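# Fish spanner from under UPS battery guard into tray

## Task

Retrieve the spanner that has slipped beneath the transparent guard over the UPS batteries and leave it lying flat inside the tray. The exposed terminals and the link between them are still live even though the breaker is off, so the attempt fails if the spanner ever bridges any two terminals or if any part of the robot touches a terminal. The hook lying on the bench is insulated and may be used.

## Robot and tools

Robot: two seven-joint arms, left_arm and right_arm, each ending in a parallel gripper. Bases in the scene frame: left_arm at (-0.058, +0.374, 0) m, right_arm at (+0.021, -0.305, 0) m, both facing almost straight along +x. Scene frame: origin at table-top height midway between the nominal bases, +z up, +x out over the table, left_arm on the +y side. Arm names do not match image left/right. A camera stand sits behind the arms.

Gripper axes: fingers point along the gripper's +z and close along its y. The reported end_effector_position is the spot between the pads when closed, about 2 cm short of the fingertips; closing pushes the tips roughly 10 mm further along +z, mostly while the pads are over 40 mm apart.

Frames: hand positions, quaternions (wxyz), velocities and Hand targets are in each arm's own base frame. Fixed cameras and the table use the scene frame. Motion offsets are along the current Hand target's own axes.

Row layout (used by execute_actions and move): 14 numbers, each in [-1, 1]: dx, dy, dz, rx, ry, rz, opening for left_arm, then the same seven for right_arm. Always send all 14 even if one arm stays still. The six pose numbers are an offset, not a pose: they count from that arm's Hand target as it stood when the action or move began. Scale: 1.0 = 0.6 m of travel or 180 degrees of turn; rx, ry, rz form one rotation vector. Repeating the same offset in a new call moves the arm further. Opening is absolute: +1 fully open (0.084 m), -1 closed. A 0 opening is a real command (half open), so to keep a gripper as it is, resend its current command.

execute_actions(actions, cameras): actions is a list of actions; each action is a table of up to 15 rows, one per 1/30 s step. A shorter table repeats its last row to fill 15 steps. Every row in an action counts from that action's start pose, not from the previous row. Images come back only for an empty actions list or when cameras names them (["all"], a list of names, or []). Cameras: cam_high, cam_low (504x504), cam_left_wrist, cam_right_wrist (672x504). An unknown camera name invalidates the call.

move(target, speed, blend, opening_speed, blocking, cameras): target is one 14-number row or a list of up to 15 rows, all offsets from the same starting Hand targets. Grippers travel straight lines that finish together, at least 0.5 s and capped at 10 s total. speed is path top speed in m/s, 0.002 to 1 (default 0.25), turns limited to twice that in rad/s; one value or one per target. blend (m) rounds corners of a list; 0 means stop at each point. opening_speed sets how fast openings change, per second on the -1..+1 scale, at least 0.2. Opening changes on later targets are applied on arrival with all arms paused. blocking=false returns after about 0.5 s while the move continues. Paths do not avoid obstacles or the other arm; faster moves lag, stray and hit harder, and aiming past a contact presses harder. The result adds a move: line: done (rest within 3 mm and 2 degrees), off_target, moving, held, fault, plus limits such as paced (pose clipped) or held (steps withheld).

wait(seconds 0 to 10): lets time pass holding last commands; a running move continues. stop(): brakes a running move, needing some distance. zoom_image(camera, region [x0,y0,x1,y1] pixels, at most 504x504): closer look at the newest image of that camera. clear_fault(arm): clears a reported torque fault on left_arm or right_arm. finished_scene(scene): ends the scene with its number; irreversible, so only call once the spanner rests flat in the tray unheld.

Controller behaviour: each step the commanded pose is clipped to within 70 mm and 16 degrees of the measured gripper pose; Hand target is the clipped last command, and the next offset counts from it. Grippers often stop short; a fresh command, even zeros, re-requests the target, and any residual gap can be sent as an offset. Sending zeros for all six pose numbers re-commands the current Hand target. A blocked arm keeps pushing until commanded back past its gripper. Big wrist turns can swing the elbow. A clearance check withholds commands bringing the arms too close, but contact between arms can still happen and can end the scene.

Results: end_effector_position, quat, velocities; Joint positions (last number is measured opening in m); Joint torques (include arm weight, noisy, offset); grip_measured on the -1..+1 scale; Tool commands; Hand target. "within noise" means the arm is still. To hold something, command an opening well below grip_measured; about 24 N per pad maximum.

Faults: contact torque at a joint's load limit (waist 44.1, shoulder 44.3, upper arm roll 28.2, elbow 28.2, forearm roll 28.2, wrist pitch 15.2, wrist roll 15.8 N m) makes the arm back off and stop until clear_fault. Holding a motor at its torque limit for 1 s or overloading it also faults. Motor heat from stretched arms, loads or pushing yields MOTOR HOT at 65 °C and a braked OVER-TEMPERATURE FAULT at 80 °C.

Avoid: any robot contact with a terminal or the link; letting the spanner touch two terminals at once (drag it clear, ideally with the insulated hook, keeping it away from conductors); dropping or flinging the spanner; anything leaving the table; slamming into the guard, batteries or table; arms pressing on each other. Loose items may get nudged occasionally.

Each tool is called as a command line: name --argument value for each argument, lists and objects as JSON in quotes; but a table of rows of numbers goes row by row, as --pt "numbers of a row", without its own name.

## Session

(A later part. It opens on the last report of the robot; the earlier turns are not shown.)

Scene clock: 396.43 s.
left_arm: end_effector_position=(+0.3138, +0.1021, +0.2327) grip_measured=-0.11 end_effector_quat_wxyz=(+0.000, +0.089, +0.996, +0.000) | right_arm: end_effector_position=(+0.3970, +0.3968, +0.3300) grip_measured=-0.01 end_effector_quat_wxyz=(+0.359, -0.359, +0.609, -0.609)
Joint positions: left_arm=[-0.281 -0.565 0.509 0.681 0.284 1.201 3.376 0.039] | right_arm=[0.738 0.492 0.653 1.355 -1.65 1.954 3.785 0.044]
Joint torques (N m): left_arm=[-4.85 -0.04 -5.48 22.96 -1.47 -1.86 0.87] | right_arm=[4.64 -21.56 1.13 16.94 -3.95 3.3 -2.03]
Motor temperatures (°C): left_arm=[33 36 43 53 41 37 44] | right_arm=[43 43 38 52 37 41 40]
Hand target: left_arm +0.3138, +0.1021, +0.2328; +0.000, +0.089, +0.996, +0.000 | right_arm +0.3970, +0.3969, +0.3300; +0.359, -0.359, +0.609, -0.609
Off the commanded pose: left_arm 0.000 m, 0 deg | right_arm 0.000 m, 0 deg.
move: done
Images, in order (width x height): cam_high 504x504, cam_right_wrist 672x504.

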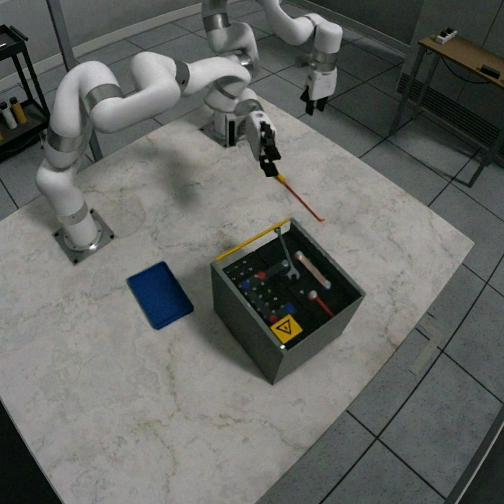

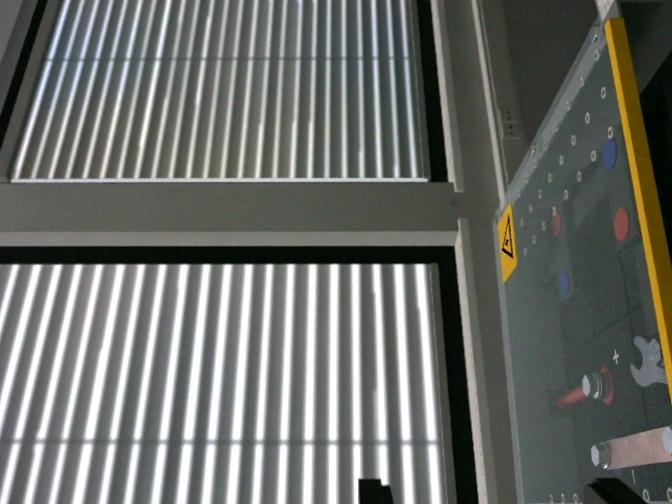

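move --target '[0,0,0,0,0,0,-0.1,-0.001,0.225,0.0666,0,0,0,0]' --speed 0.15 --cameras '["cam_right_wrist"]'

Scene clock: 403.33 s.
left_arm: end_effector_position=(+0.3138, +0.1021, +0.2328) grip_measured=-0.11 end_effector_quat_wxyz=(+0.000, +0.089, +0.996, +0.000) | right_arm: end_effector_position=(+0.4324, +0.3780, +0.1950) grip_measured=-0.01 end_effector_quat_wxyz=(+0.359, -0.359, +0.609, -0.609)
Joint positions: left_arm=[-0.281 -0.565 0.509 0.681 0.284 1.201 3.376 0.039] | right_arm=[0.725 0.73 0.568 1.33 -1.726 1.919 4.021 0.044]
Joint torques (N m): left_arm=[-4.05 -1.36 -5.45 22.78 0.64 -2.54 0.56] | right_arm=[4.59 -24.21 2.58 18.96 -3.58 0.91 1.91]
Hand target: left_arm +0.3138, +0.1021, +0.2328; +0.000, +0.089, +0.996, +0.000 | right_arm +0.4322, +0.3781, +0.1950; +0.359, -0.359, +0.609, -0.609
Off the commanded pose: left_arm 0.000 m, 0 deg | right_arm 0.000 m, 0 deg.
move: done
Images, in order (width x height): cam_right_wrist 672x504.

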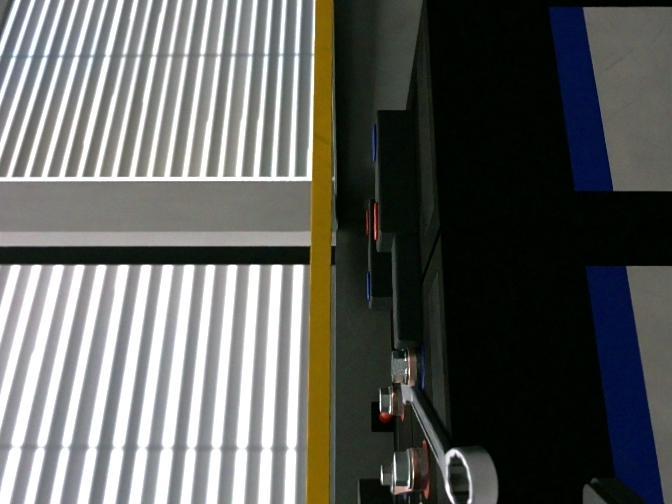

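zoom_image --camera "cam_right_wrist" --region '[340, 330, 560, 504]'

Scaled by 2.291.

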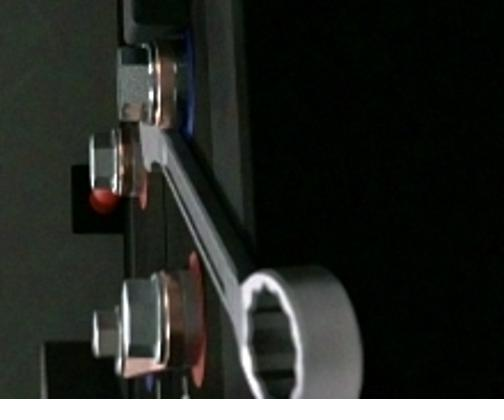

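move --pt "0 0 0 0 0 0 -0.1 0 0.0067 0 0 0 0 0" --pt "0 0 0 0 0 0 -0.1 0 0.0067 0.0817 0 0 0 0" --speed '[0.05,0.06]' --blend '[0.002,0]' --cameras '["cam_right_wrist","cam_low","cam_left_wrist"]'

Scene clock: 432.63 s.
left_arm: end_effector_position=(+0.3138, +0.1021, +0.2328) grip_measured=-0.11 end_effector_quat_wxyz=(+0.000, +0.089, +0.996, +0.000) | right_arm: end_effector_position=(+0.4751, +0.3544, +0.1910) grip_measured=-0.01 end_effector_quat_wxyz=(+0.359, -0.359, +0.609, -0.609)
Joint positions: left_arm=[-0.281 -0.565 0.509 0.681 0.284 1.201 3.376 0.039] | right_arm=[0.652 0.719 0.53 1.314 -1.784 1.836 4.017 0.044]
Joint torques (N m): left_arm=[-2.09 -2.57 -5.44 22.56 2.07 -2.53 0.19] | right_arm=[-4.18 -35.5 1.45 14.71 -3.55 0.29 -1.99]
Motor temperatures (°C): left_arm=[33 36 44 58 41 37 44] | right_arm=[43 43 39 49 38 41 40]
Hand target: left_arm +0.3138, +0.1021, +0.2328; +0.000, +0.089, +0.996, +0.000 | right_arm +0.4751, +0.3544, +0.1910; +0.359, -0.359, +0.609, -0.609
Off the commanded pose: left_arm 0.000 m, 0 deg | right_arm 0.000 m, 0 deg.
move: done
Images, in order (width x height): cam_low 504x504, cam_left_wrist 672x504, cam_right_wrist 672x504.

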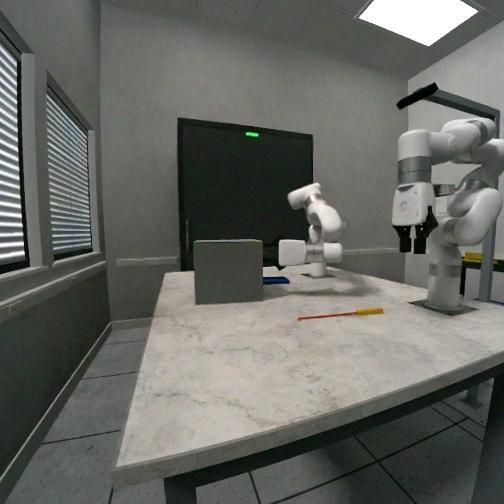

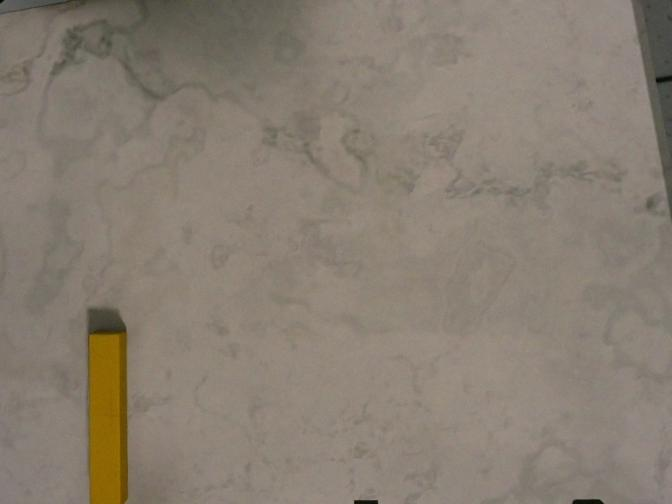

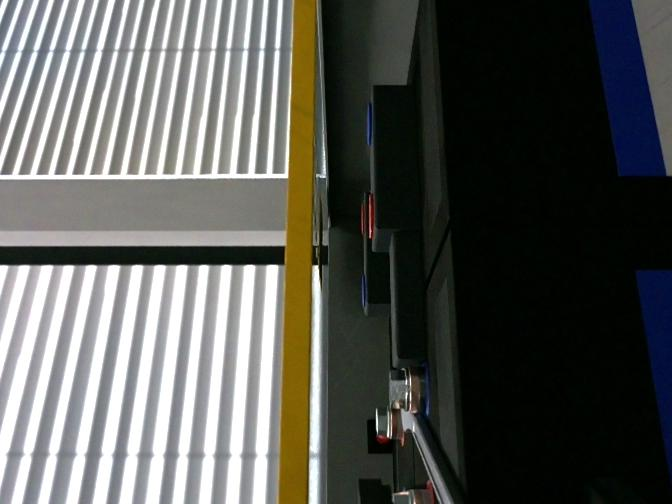

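move --target '[0,0,0,0,0,0,-0.1,0,0,0,0,0,0,-1]' --opening_speed 1.0 --cameras '["cam_right_wrist"]'

zoom_image --camera "cam_right_wrist" --region '[340, 330, 560, 504]'

Scene clock: 439.83 s.
left_arm: end_effector_position=(+0.3138, +0.1021, +0.2328) grip_measured=-0.11 end_effector_quat_wxyz=(+0.000, +0.089, +0.996, +0.000) | right_arm: end_effector_position=(+0.4752, +0.3544, +0.1911) grip_measured=-0.74 end_effector_quat_wxyz=(+0.359, -0.359, +0.609, -0.609)
Joint positions: left_arm=[-0.281 -0.565 0.509 0.681 0.284 1.201 3.376 0.039] | right_arm=[0.652 0.719 0.53 1.314 -1.784 1.836 4.017 0.012]
Joint torques (N m): left_arm=[-0.1 -3.17 -4.98 22.37 2.14 -2.55 0.01] | right_arm=[-3.7 -25.44 1.49 14.66 -1.08 0.71 -2.07]
Motor temperatures (°C): left_arm=[33 36 44 58 41 37 44] | right_arm=[43 44 38 49 38 40 40]
Hand target: left_arm +0.3138, +0.1021, +0.2328; +0.000, +0.089, +0.996, +0.000 | right_arm +0.4751, +0.3544, +0.1910; +0.359, -0.359, +0.609, -0.609
Off the commanded pose: left_arm 0.000 m, 0 deg | right_arm 0.000 m, 0 deg.
move: done
Images, in order (width x height): cam_right_wrist 672x504.

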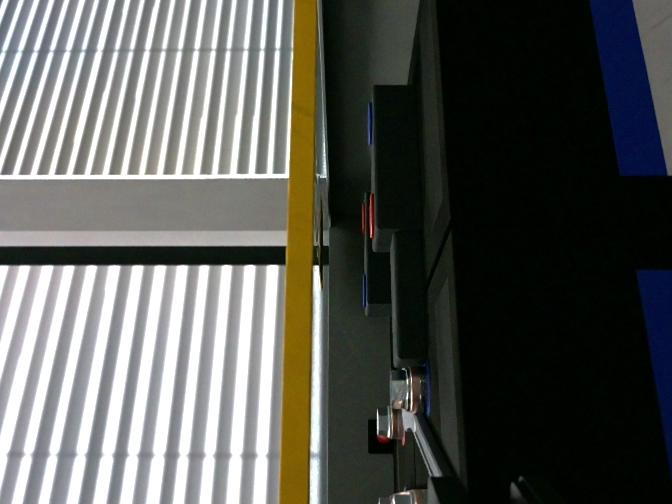

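Scaled by 2.291.

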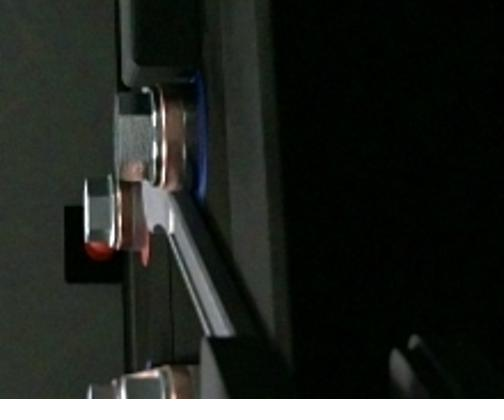

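zoom_image --camera "cam_right_wrist" --region '[400, 410, 530, 504]'

execute_actions --actions '[]' --cameras '["cam_high"]'

zoom_image --camera "cam_high" --region '[210, 130, 370, 290]'

Scaled by 3.877.

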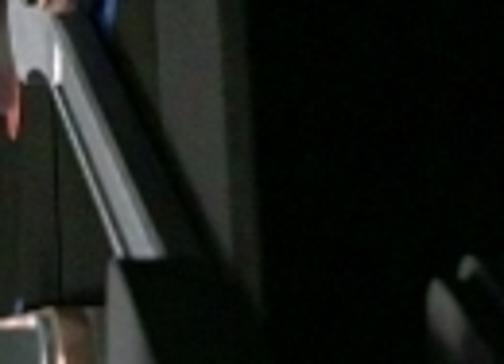

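Scene clock: 459.90 s.
left_arm: end_effector_position=(+0.3138, +0.1021, +0.2328) grip_measured=-0.11 end_effector_quat_wxyz=(+0.000, +0.089, +0.996, +0.000) | right_arm: end_effector_position=(+0.4751, +0.3544, +0.1910) grip_measured=-0.74 end_effector_quat_wxyz=(+0.359, -0.359, +0.609, -0.609)
Joint positions: left_arm=[-0.281 -0.565 0.509 0.681 0.284 1.201 3.376 0.039] | right_arm=[0.652 0.719 0.53 1.314 -1.784 1.836 4.017 0.012]
Joint velocities: within noise
Joint torques (N m): left_arm=[0.93 -3.67 -5.01 22.36 2.16 -2.51 -0.26] | right_arm=[0.09 -20.09 1.33 12.31 2 0.27 -1.88]
Motor temperatures (°C): left_arm=[33 36 44 59 41 37 44] | right_arm=[43 43 38 47 37 40 40]
Hand target: left_arm +0.3138, +0.1021, +0.2328; +0.000, +0.089, +0.996, +0.000 | right_arm +0.4751, +0.3544, +0.1910; +0.359, -0.359, +0.609, -0.609
Tool commands: left_gripper/opening=-0.1 right_gripper/opening=-1.0
Off the commanded pose: left_arm 0.000 m, 0 deg | right_arm 0.000 m, 0 deg.
Images, in order (width x height): cam_high 504x504.

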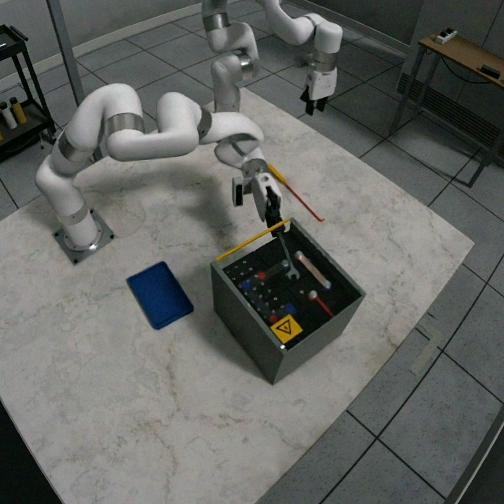

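Scaled by 3.150.

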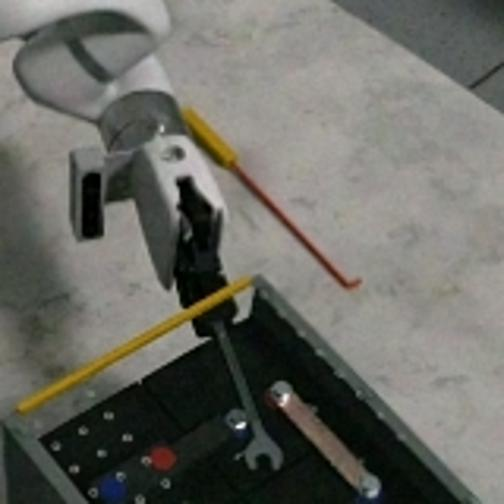

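move --target '[0,0,0,0,0,0,-0.1,0,-0.01,0,0,0,0,-1]' --speed 0.03 --cameras '["cam_right_wrist"]'

zoom_image --camera "cam_right_wrist" --region '[340, 330, 560, 504]'

Scene clock: 474.37 s.
left_arm: end_effector_position=(+0.3138, +0.1021, +0.2328) grip_measured=-0.11 end_effector_quat_wxyz=(+0.000, +0.089, +0.996, +0.000) | right_arm: end_effector_position=(+0.4751, +0.3544, +0.1970) grip_measured=-0.75 end_effector_quat_wxyz=(+0.359, -0.359, +0.609, -0.609)
Joint positions: left_arm=[-0.281 -0.565 0.509 0.681 0.284 1.201 3.376 0.039] | right_arm=[0.65 0.705 0.532 1.311 -1.781 1.834 4.008 0.011]
Joint torques (N m): left_arm=[2.35 -4.37 -4.58 22.42 2.13 -2.65 -0.4] | right_arm=[-4.33 -35.03 6.06 14.08 1.64 -0.21 -1.97]
Motor temperatures (°C): left_arm=[33 36 44 59 41 37 44] | right_arm=[43 43 38 47 37 40 40]
Hand target: left_arm +0.3138, +0.1021, +0.2328; +0.000, +0.089, +0.996, +0.000 | right_arm +0.4751, +0.3544, +0.1970; +0.359, -0.359, +0.609, -0.609
Off the commanded pose: left_arm 0.000 m, 0 deg | right_arm 0.000 m, 0 deg.
move: done
Images, in order (width x height): cam_right_wrist 672x504.

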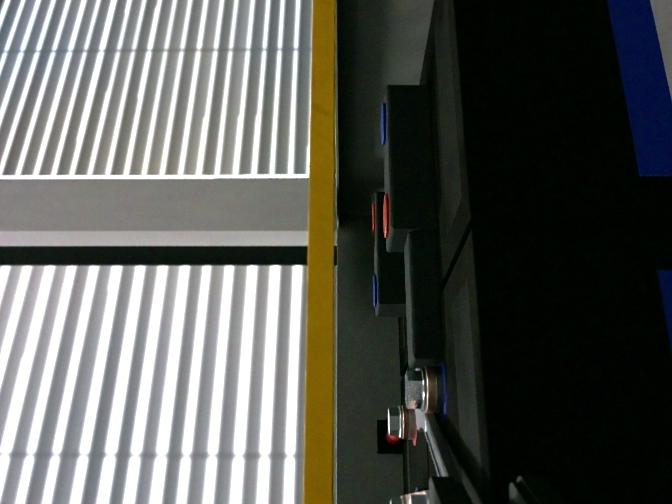

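Scaled by 2.291.

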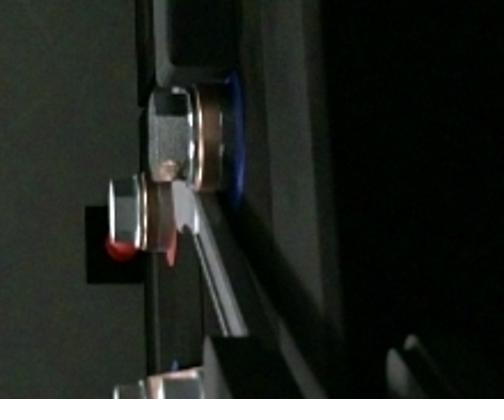

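move --target '[0,0,0,0,0,0,-0.1,0,0.003,0,0.06,0,0,-1]' --speed 0.04 --cameras '["cam_right_wrist"]'

zoom_image --camera "cam_right_wrist" --region '[340, 330, 560, 504]'

Scene clock: 492.13 s.
left_arm: end_effector_position=(+0.3138, +0.1021, +0.2328) grip_measured=-0.11 end_effector_quat_wxyz=(+0.000, +0.089, +0.996, +0.000) | right_arm: end_effector_position=(+0.4751, +0.3544, +0.1952) grip_measured=-0.81 end_effector_quat_wxyz=(-0.391, +0.324, -0.549, +0.664)
Joint positions: left_arm=[-0.281 -0.565 0.509 0.681 0.284 1.201 3.376 0.039] | right_arm=[0.732 0.803 0.448 1.342 -1.879 1.978 4.057 0.008]
Joint torques (N m): left_arm=[3.99 -6.43 -3.83 22.37 2.2 -2.46 -0.36] | right_arm=[4.38 -25.28 0.65 18.52 -3.44 3.75 1.89]
Motor temperatures (°C): left_arm=[33 36 44 59 41 37 44] | right_arm=[43 44 38 48 37 40 41]
Hand target: left_arm +0.3138, +0.1021, +0.2328; +0.000, +0.089, +0.996, +0.000 | right_arm +0.4751, +0.3544, +0.1952; -0.391, +0.324, -0.549, +0.664
Off the commanded pose: left_arm 0.000 m, 0 deg | right_arm 0.000 m, 0 deg.
move: done
Images, in order (width x height): cam_right_wrist 672x504.

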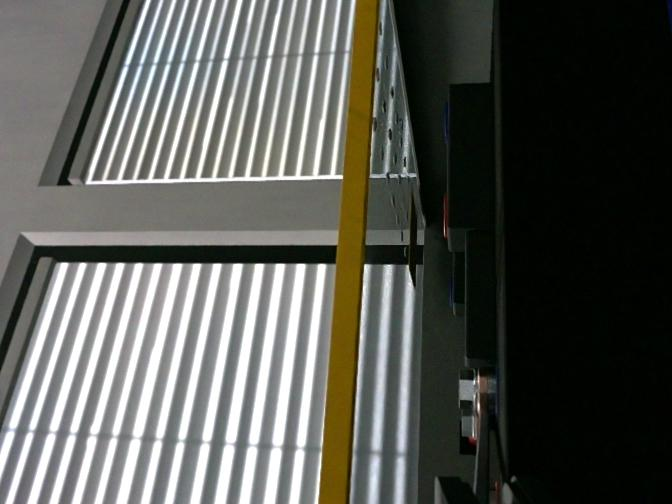

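Scaled by 2.291.

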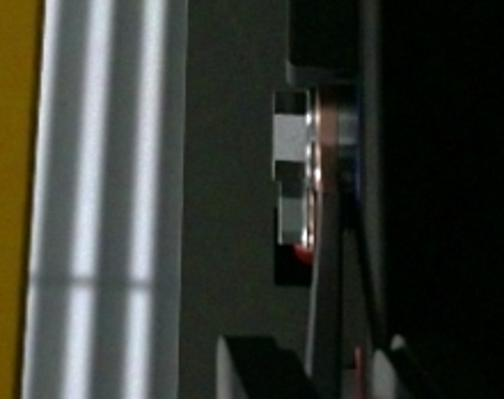

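move --target '[0,0,0,0,0,0,-0.1,0,-0.0164,0.0031,0,0,0,-1]' --speed 0.03 --cameras '["cam_right_wrist"]'

zoom_image --camera "cam_right_wrist" --region '[400, 330, 560, 504]'

Scene clock: 506.90 s.
left_arm: end_effector_position=(+0.3138, +0.1021, +0.2328) grip_measured=-0.11 end_effector_quat_wxyz=(+0.000, +0.089, +0.996, +0.000) | right_arm: end_effector_position=(+0.4751, +0.3544, +0.2052) grip_measured=-0.82 end_effector_quat_wxyz=(-0.391, +0.324, -0.549, +0.664)
Joint positions: left_arm=[-0.281 -0.565 0.509 0.681 0.284 1.201 3.376 0.039] | right_arm=[0.729 0.779 0.452 1.333 -1.877 1.973 4.043 0.008]
Joint torques (N m): left_arm=[4.06 -7.07 -3.13 22.31 2.18 -2.56 -0.45] | right_arm=[-4.41 -36.9 5.31 13.9 1.42 0.83 -2.02]
Motor temperatures (°C): left_arm=[33 36 43 59 41 37 44] | right_arm=[43 44 38 49 37 40 41]
Hand target: left_arm +0.3138, +0.1021, +0.2328; +0.000, +0.089, +0.996, +0.000 | right_arm +0.4751, +0.3544, +0.2052; -0.391, +0.324, -0.549, +0.664
Off the commanded pose: left_arm 0.000 m, 0 deg | right_arm 0.000 m, 0 deg.
move: done
Images, in order (width x height): cam_right_wrist 672x504.

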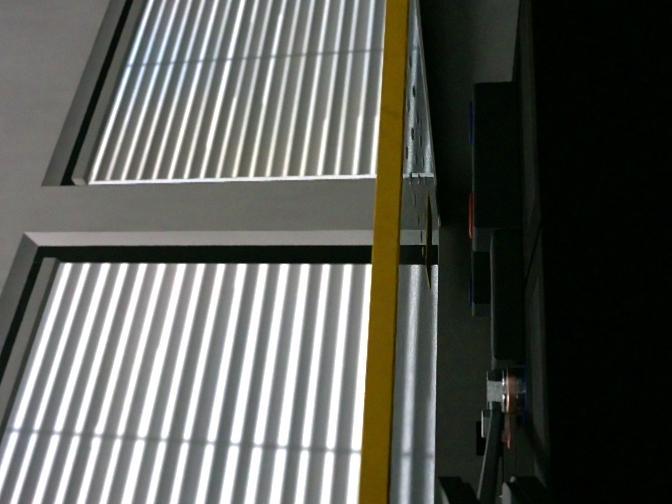

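Scaled by 2.897.

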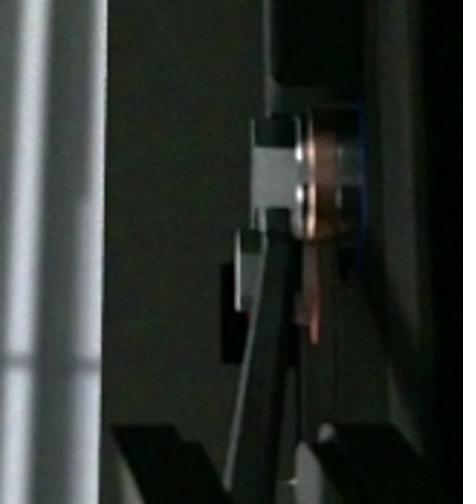

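move --pt "0 0 0 0 0 0 -0.1 0 0.001 0 0.017 0 0 -1" --pt "0 0 0 0 0 0 -0.1 0 -0.0146 0.0035 0.017 0 0 -1" --speed 0.03 --cameras '["cam_right_wrist","cam_low"]'

zoom_image --camera "cam_right_wrist" --region '[400, 330, 560, 504]'

Scene clock: 519.10 s.
left_arm: end_effector_position=(+0.3138, +0.1021, +0.2328) grip_measured=-0.11 end_effector_quat_wxyz=(+0.000, +0.089, +0.996, +0.000) | right_arm: end_effector_position=(+0.4755, +0.3542, +0.2142) grip_measured=-0.82 end_effector_quat_wxyz=(-0.400, +0.313, -0.531, +0.678)
Joint positions: left_arm=[-0.281 -0.565 0.509 0.681 0.284 1.201 3.376 0.039] | right_arm=[0.745 0.785 0.43 1.335 -1.902 2.006 4.041 0.008]
Joint torques (N m): left_arm=[4.14 -8.07 -3.32 22.09 1.62 -2.47 -0.34] | right_arm=[-4.36 -37.1 4.96 13.9 1.26 0.91 -2.03]
Motor temperatures (°C): left_arm=[33 36 43 59 41 37 44] | right_arm=[43 45 38 48 37 40 41]
Hand target: left_arm +0.3138, +0.1021, +0.2328; +0.000, +0.089, +0.996, +0.000 | right_arm +0.4755, +0.3542, +0.2142; -0.400, +0.313, -0.531, +0.678
Off the commanded pose: left_arm 0.000 m, 0 deg | right_arm 0.000 m, 0 deg.
move: done
Images, in order (width x height): cam_low 504x504, cam_right_wrist 672x504.

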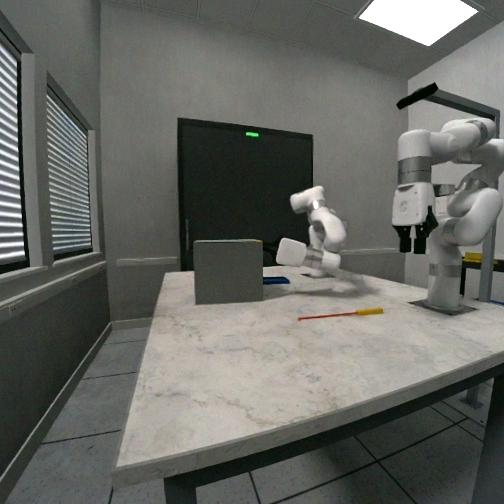

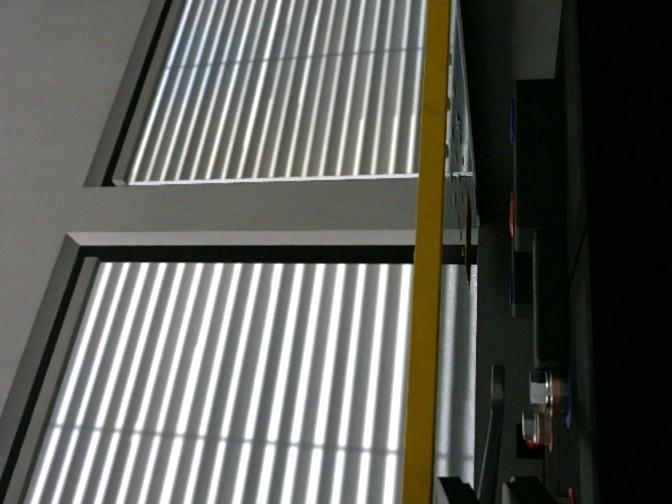

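Scaled by 2.897.

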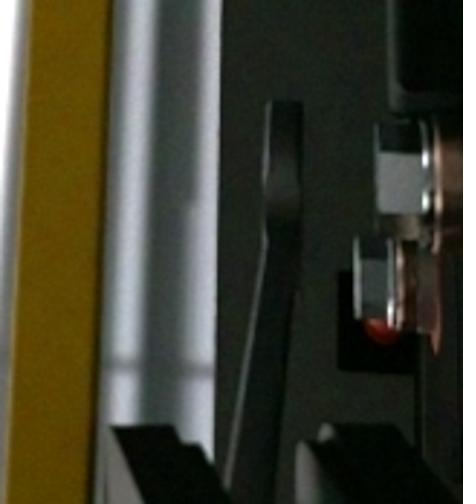

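move --target '[0,0,0,0,0,0,-0.1,0.056,-0.0154,-0.0624,0,0,0,-1]' --speed 0.06 --cameras '["cam_right_wrist"]'

zoom_image --camera "cam_right_wrist" --region '[400, 330, 560, 504]'

Scene clock: 536.43 s.
left_arm: end_effector_position=(+0.3138, +0.1021, +0.2328) grip_measured=-0.11 end_effector_quat_wxyz=(+0.000, +0.089, +0.996, +0.000) | right_arm: end_effector_position=(+0.4255, +0.3434, +0.2142) grip_measured=-0.82 end_effector_quat_wxyz=(-0.400, +0.313, -0.531, +0.678)
Joint positions: left_arm=[-0.281 -0.565 0.509 0.681 0.284 1.201 3.376 0.039] | right_arm=[0.772 0.725 0.48 1.211 -1.81 2.081 4.109 0.008]
Joint torques (N m): left_arm=[3.96 -9.37 -2.91 22.03 1.31 -2.53 -0.29] | right_arm=[4.86 -34.82 5.23 12.76 1.35 4.52 1.86]
Motor temperatures (°C): left_arm=[33 36 43 59 41 37 44] | right_arm=[43 46 39 47 37 40 41]
Hand target: left_arm +0.3138, +0.1021, +0.2328; +0.000, +0.089, +0.996, +0.000 | right_arm +0.4255, +0.3434, +0.2142; -0.400, +0.313, -0.531, +0.678
Off the commanded pose: left_arm 0.000 m, 0 deg | right_arm 0.000 m, 0 deg.
move: done
Images, in order (width x height): cam_right_wrist 672x504.

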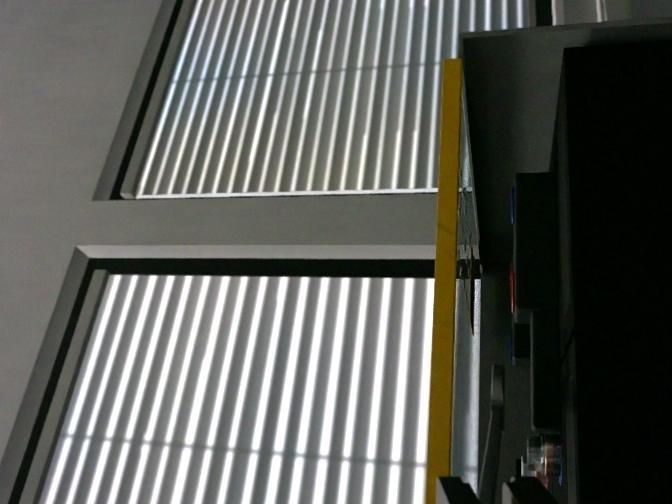

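Scaled by 2.897.

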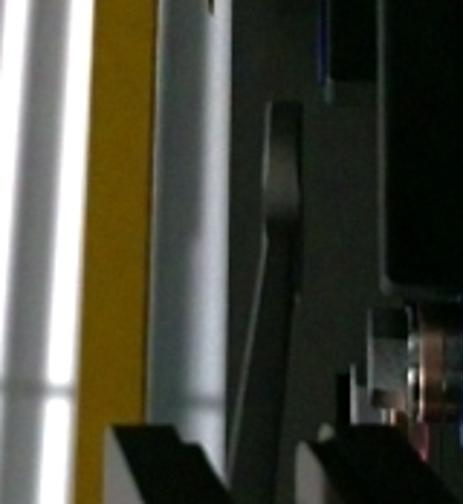

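move --target '[0,0,0,0,0,0,-0.1,0.1245,-0.0292,-0.118,0,0,0,-1]' --speed 0.08 --cameras '["cam_right_wrist","cam_high"]'

zoom_image --camera "cam_high" --region '[180, 130, 340, 290]'

Scene clock: 544.53 s.
left_arm: end_effector_position=(+0.3138, +0.1021, +0.2328) grip_measured=-0.11 end_effector_quat_wxyz=(+0.000, +0.089, +0.996, +0.000) | right_arm: end_effector_position=(+0.3255, +0.3134, +0.2142) grip_measured=-0.82 end_effector_quat_wxyz=(-0.400, +0.313, -0.531, +0.678)
Joint positions: left_arm=[-0.281 -0.565 0.509 0.681 0.284 1.201 3.376 0.039] | right_arm=[0.834 0.633 0.597 1.005 -1.578 2.21 4.264 0.008]
Joint torques (N m): left_arm=[3.94 -9.25 -2.98 21.67 0.88 -2.45 -0.17] | right_arm=[4.79 -30.83 5.56 10.48 1.6 4.77 1.88]
Motor temperatures (°C): left_arm=[33 36 43 59 41 37 44] | right_arm=[43 46 39 47 37 40 41]
Hand target: left_arm +0.3138, +0.1021, +0.2328; +0.000, +0.089, +0.996, +0.000 | right_arm +0.3255, +0.3134, +0.2142; -0.400, +0.313, -0.531, +0.678
Off the commanded pose: left_arm 0.000 m, 0 deg | right_arm 0.000 m, 0 deg.
move: done
Images, in order (width x height): cam_high 504x504, cam_right_wrist 672x504.

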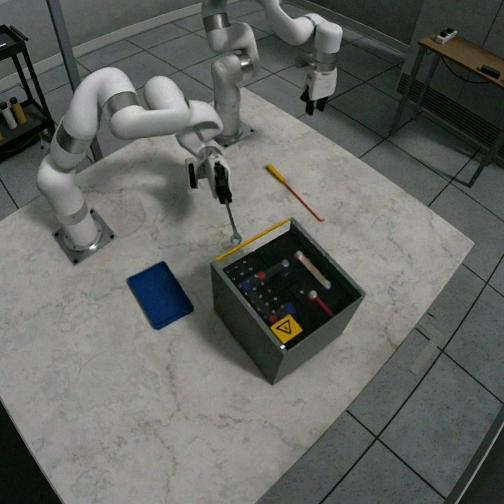

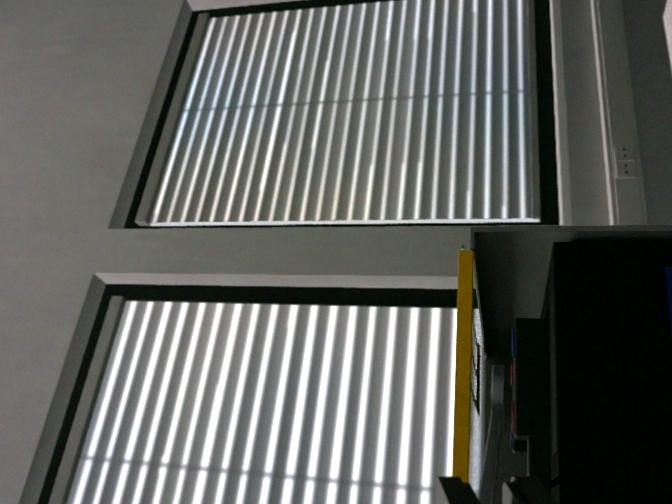

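Scaled by 3.150.

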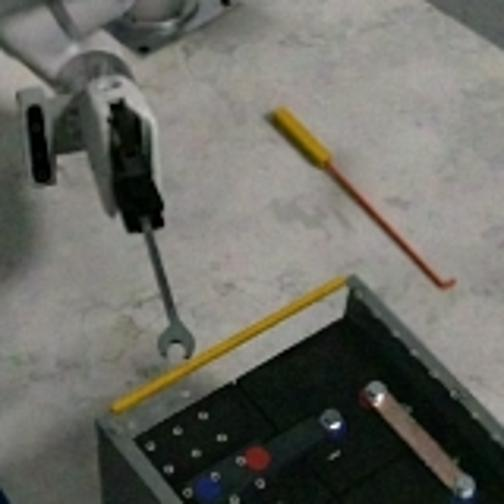

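move --pt "0 0 0 0 0 0 -0.1 0 -0.0647 0.016 0 0 0 -1" --pt "0 0 0 0 0 0 -0.1 -0.1352 -0.0259 0.1727 0 0 0 -1" --speed '[0.1,0.12]' --blend '[0.005,0]' --cameras '["cam_right_wrist","cam_high"]'

zoom_image --camera "cam_high" --region '[180, 130, 340, 290]'

zoom_image --camera "cam_right_wrist" --region '[400, 330, 560, 504]'

Scene clock: 572.90 s.
left_arm: end_effector_position=(+0.3138, +0.1021, +0.2328) grip_measured=-0.11 end_effector_quat_wxyz=(+0.000, +0.089, +0.996, +0.000) | right_arm: end_effector_position=(+0.4495, +0.3375, +0.2541) grip_measured=-0.82 end_effector_quat_wxyz=(-0.400, +0.313, -0.531, +0.678)
Joint positions: left_arm=[-0.281 -0.565 0.509 0.681 0.284 1.201 3.376 0.039] | right_arm=[0.713 0.634 0.488 1.196 -1.852 2.021 4.029 0.008]
Joint torques (N m): left_arm=[3.67 -8.99 -2.69 21.57 0.59 -2.47 -0.15] | right_arm=[-4.22 -23.25 0.45 19.02 -3.61 0.92 -1.97]
Motor temperatures (°C): left_arm=[33 36 43 59 41 37 44] | right_arm=[43 45 39 46 37 41 41]
Hand target: left_arm +0.3138, +0.1021, +0.2328; +0.000, +0.089, +0.996, +0.000 | right_arm +0.4495, +0.3374, +0.2541; -0.400, +0.313, -0.531, +0.678
Off the commanded pose: left_arm 0.000 m, 0 deg | right_arm 0.000 m, 0 deg.
move: done
Images, in order (width x height): cam_high 504x504, cam_right_wrist 672x504.

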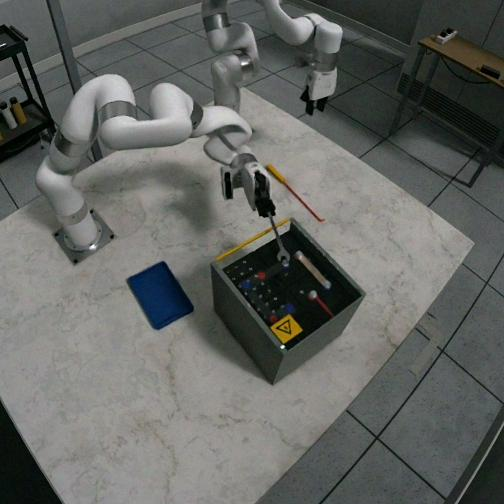

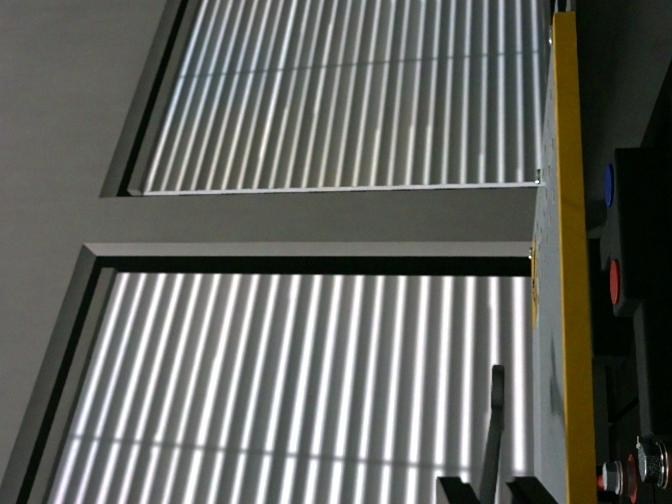

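Scaled by 3.150.

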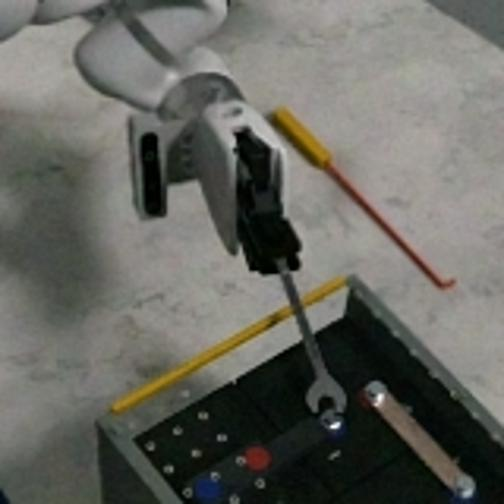

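Scaled by 2.897.

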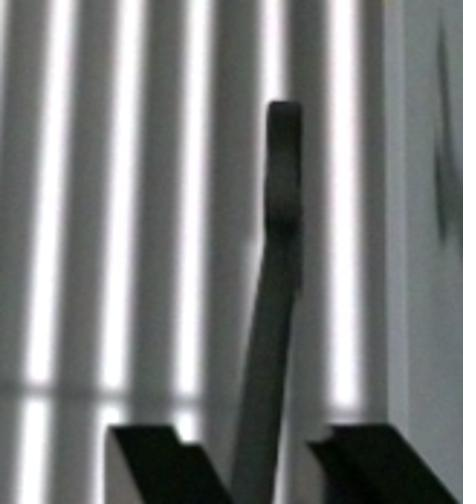

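move --target '[0,0,0,0,0,0,-0.1,0,0.0217,-0.0054,0,0,0,-1]' --speed 0.03 --cameras '["cam_right_wrist"]'

zoom_image --camera "cam_right_wrist" --region '[400, 330, 560, 504]'

Scene clock: 587.33 s.
left_arm: end_effector_position=(+0.3138, +0.1021, +0.2328) grip_measured=-0.11 end_effector_quat_wxyz=(+0.000, +0.089, +0.996, +0.000) | right_arm: end_effector_position=(+0.4495, +0.3375, +0.2407) grip_measured=-0.82 end_effector_quat_wxyz=(-0.400, +0.313, -0.531, +0.678)
Joint positions: left_arm=[-0.281 -0.565 0.509 0.681 0.284 1.201 3.376 0.039] | right_arm=[0.718 0.666 0.482 1.205 -1.854 2.03 4.051 0.008]
Joint torques (N m): left_arm=[3.52 -9.59 -2.54 21.67 0.14 -2.51 -0.14] | right_arm=[4.78 -23.54 0.57 18.73 -3.69 4.41 1.79]
Motor temperatures (°C): left_arm=[33 36 43 59 41 37 44] | right_arm=[43 44 38 48 37 41 41]
Hand target: left_arm +0.3138, +0.1021, +0.2328; +0.000, +0.089, +0.996, +0.000 | right_arm +0.4495, +0.3375, +0.2407; -0.400, +0.313, -0.531, +0.678
Off the commanded pose: left_arm 0.000 m, 0 deg | right_arm 0.000 m, 0 deg.
move: done
Images, in order (width x height): cam_right_wrist 672x504.

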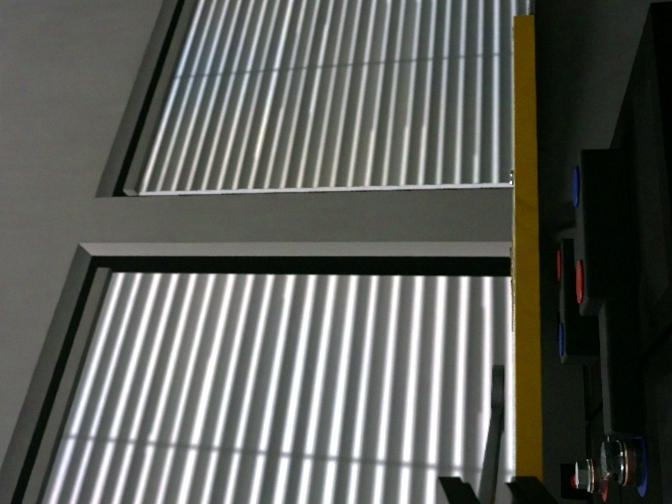

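Scaled by 2.897.

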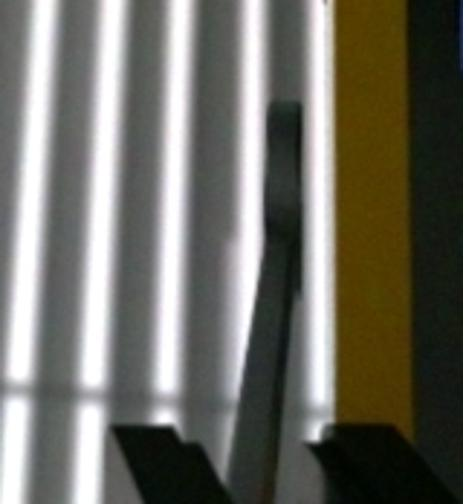

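move --target '[0,0,0,0,0,0,-0.1,0,0.0057,-0.0014,0,0,0,-1]' --speed 0.02 --cameras '["cam_right_wrist"]'

zoom_image --camera "cam_right_wrist" --region '[440, 350, 580, 504]'

Scene clock: 593.50 s.
left_arm: end_effector_position=(+0.3138, +0.1021, +0.2328) grip_measured=-0.11 end_effector_quat_wxyz=(+0.000, +0.089, +0.996, +0.000) | right_arm: end_effector_position=(+0.4495, +0.3375, +0.2372) grip_measured=-0.82 end_effector_quat_wxyz=(-0.400, +0.313, -0.531, +0.678)
Joint positions: left_arm=[-0.281 -0.565 0.509 0.681 0.284 1.201 3.376 0.039] | right_arm=[0.72 0.675 0.481 1.207 -1.854 2.032 4.057 0.008]
Joint torques (N m): left_arm=[3.65 -9.47 -2.37 21.32 0.16 -2.36 -0.03] | right_arm=[4.63 -23.74 0.63 18.59 -3.61 4.41 1.92]
Motor temperatures (°C): left_arm=[33 36 43 59 41 37 44] | right_arm=[43 44 38 49 38 41 41]
Hand target: left_arm +0.3138, +0.1021, +0.2328; +0.000, +0.089, +0.996, +0.000 | right_arm +0.4495, +0.3375, +0.2372; -0.400, +0.313, -0.531, +0.678
Off the commanded pose: left_arm 0.000 m, 0 deg | right_arm 0.000 m, 0 deg.
move: done
Images, in order (width x height): cam_right_wrist 672x504.

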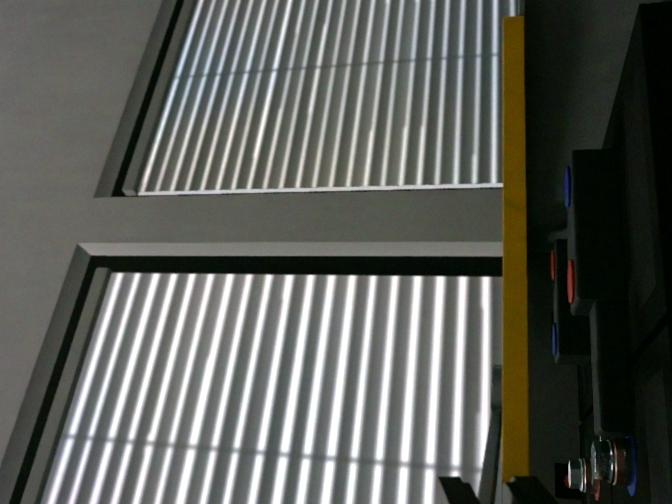

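Scaled by 3.273.

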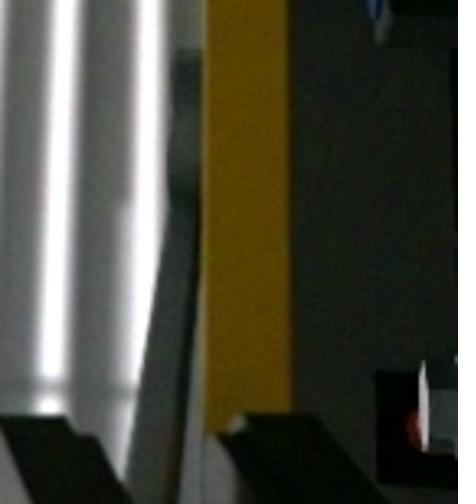

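move --target '[0,0,0,0,0,0,-0.1,0,0.0049,-0.0012,0.008,0,0,-1]' --speed 0.02 --cameras '["cam_right_wrist"]'

zoom_image --camera "cam_right_wrist" --region '[440, 350, 580, 504]'

Scene clock: 605.10 s.
left_arm: end_effector_position=(+0.3138, +0.1021, +0.2328) grip_measured=-0.11 end_effector_quat_wxyz=(+0.000, +0.089, +0.996, +0.000) | right_arm: end_effector_position=(+0.4495, +0.3375, +0.2342) grip_measured=-0.82 end_effector_quat_wxyz=(-0.404, +0.308, -0.523, +0.685)
Joint positions: left_arm=[-0.281 -0.565 0.509 0.681 0.284 1.201 3.376 0.039] | right_arm=[0.731 0.696 0.468 1.213 -1.868 2.054 4.067 0.008]
Joint torques (N m): left_arm=[3.36 -9.29 -2.26 21.18 -0.3 -2.38 -0.15] | right_arm=[4.64 -22.94 0.67 17.86 -3.31 4.01 1.85]
Motor temperatures (°C): left_arm=[33 36 43 59 41 37 44] | right_arm=[43 44 38 49 38 41 41]
Hand target: left_arm +0.3138, +0.1021, +0.2328; +0.000, +0.089, +0.996, +0.000 | right_arm +0.4495, +0.3375, +0.2342; -0.404, +0.308, -0.523, +0.685
Off the commanded pose: left_arm 0.000 m, 0 deg | right_arm 0.000 m, 0 deg.
move: done
Images, in order (width x height): cam_right_wrist 672x504.

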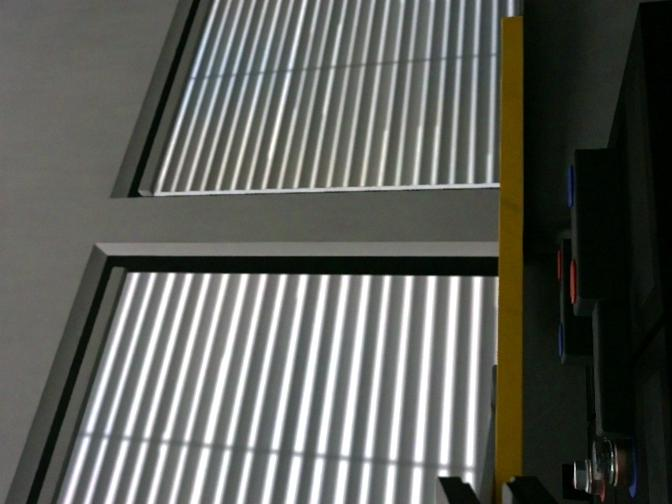

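Scaled by 3.273.

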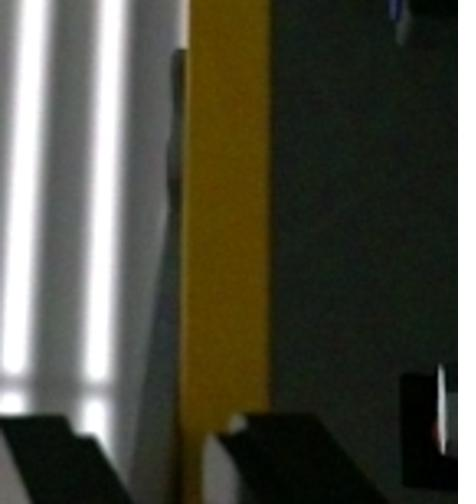

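move --target '[0,0,0,0,0,0,-0.1,0,0.0033,-0.0008,0,0,0,-1]' --speed 0.02 --cameras '["cam_right_wrist"]'

zoom_image --camera "cam_right_wrist" --region '[440, 350, 580, 504]'

Scene clock: 613.50 s.
left_arm: end_effector_position=(+0.3138, +0.1021, +0.2328) grip_measured=-0.11 end_effector_quat_wxyz=(+0.000, +0.089, +0.996, +0.000) | right_arm: end_effector_position=(+0.4496, +0.3374, +0.2323) grip_measured=-0.82 end_effector_quat_wxyz=(-0.404, +0.308, -0.523, +0.685)
Joint positions: left_arm=[-0.281 -0.565 0.509 0.681 0.284 1.201 3.376 0.039] | right_arm=[0.731 0.701 0.467 1.215 -1.868 2.056 4.07 0.008]
Joint torques (N m): left_arm=[3.33 -9.29 -2.08 21.24 -0.35 -2.48 -0.07] | right_arm=[3.41 -13.26 1.44 11.25 -1.15 -2.4 1.86]
Motor temperatures (°C): left_arm=[33 36 43 59 41 37 44] | right_arm=[43 43 38 48 38 41 41]
Hand target: left_arm +0.3138, +0.1021, +0.2328; +0.000, +0.089, +0.996, +0.000 | right_arm +0.4496, +0.3374, +0.2321; -0.404, +0.308, -0.523, +0.685
Off the commanded pose: left_arm 0.000 m, 0 deg | right_arm 0.000 m, 0 deg.
move: done
Images, in order (width x height): cam_right_wrist 672x504.

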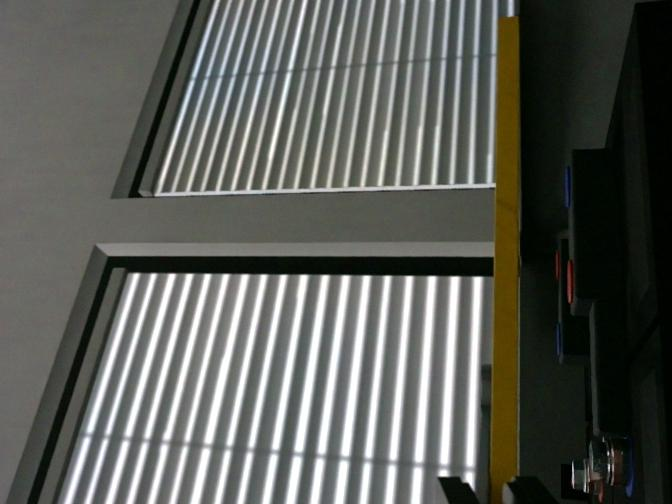

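Scaled by 3.273.

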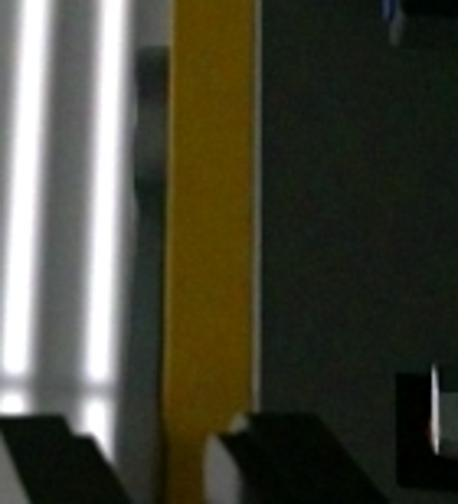

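move --target '[0,0,0,0,0,0,-0.1,0,-0.0024,0.0006,-0.011,0,0,-1]' --speed 0.02 --cameras '["cam_right_wrist"]'

zoom_image --camera "cam_right_wrist" --region '[440, 350, 580, 504]'

Scene clock: 624.40 s.
left_arm: end_effector_position=(+0.3138, +0.1021, +0.2328) grip_measured=-0.11 end_effector_quat_wxyz=(+0.000, +0.089, +0.996, +0.000) | right_arm: end_effector_position=(+0.4495, +0.3375, +0.2336) grip_measured=-0.82 end_effector_quat_wxyz=(-0.398, +0.315, -0.534, +0.676)
Joint positions: left_arm=[-0.281 -0.565 0.509 0.681 0.284 1.201 3.376 0.039] | right_arm=[0.718 0.679 0.484 1.208 -1.85 2.027 4.061 0.008]
Joint torques (N m): left_arm=[2.85 -9.37 -1.95 21.05 -0.86 -2.44 0.01] | right_arm=[-6.73 -23.21 3.52 7.34 3.9 -5.69 -2.02]
Motor temperatures (°C): left_arm=[33 36 43 59 41 37 44] | right_arm=[43 43 38 46 37 41 41]
Hand target: left_arm +0.3138, +0.1021, +0.2328; +0.000, +0.089, +0.996, +0.000 | right_arm +0.4495, +0.3374, +0.2336; -0.398, +0.315, -0.534, +0.676
Off the commanded pose: left_arm 0.000 m, 0 deg | right_arm 0.000 m, 0 deg.
move: done
Images, in order (width x height): cam_right_wrist 672x504.

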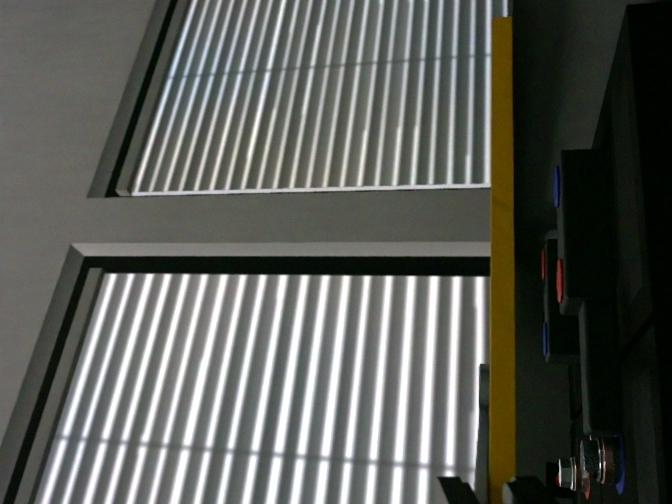

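Scaled by 3.273.

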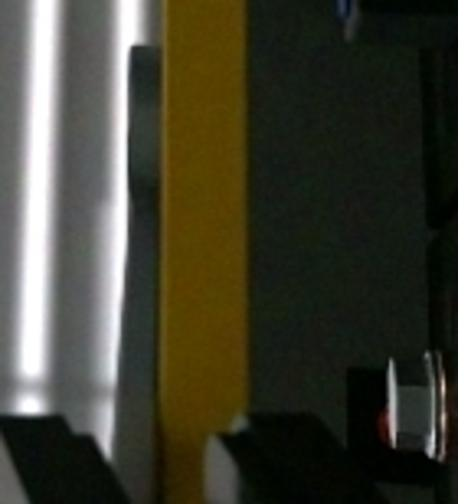

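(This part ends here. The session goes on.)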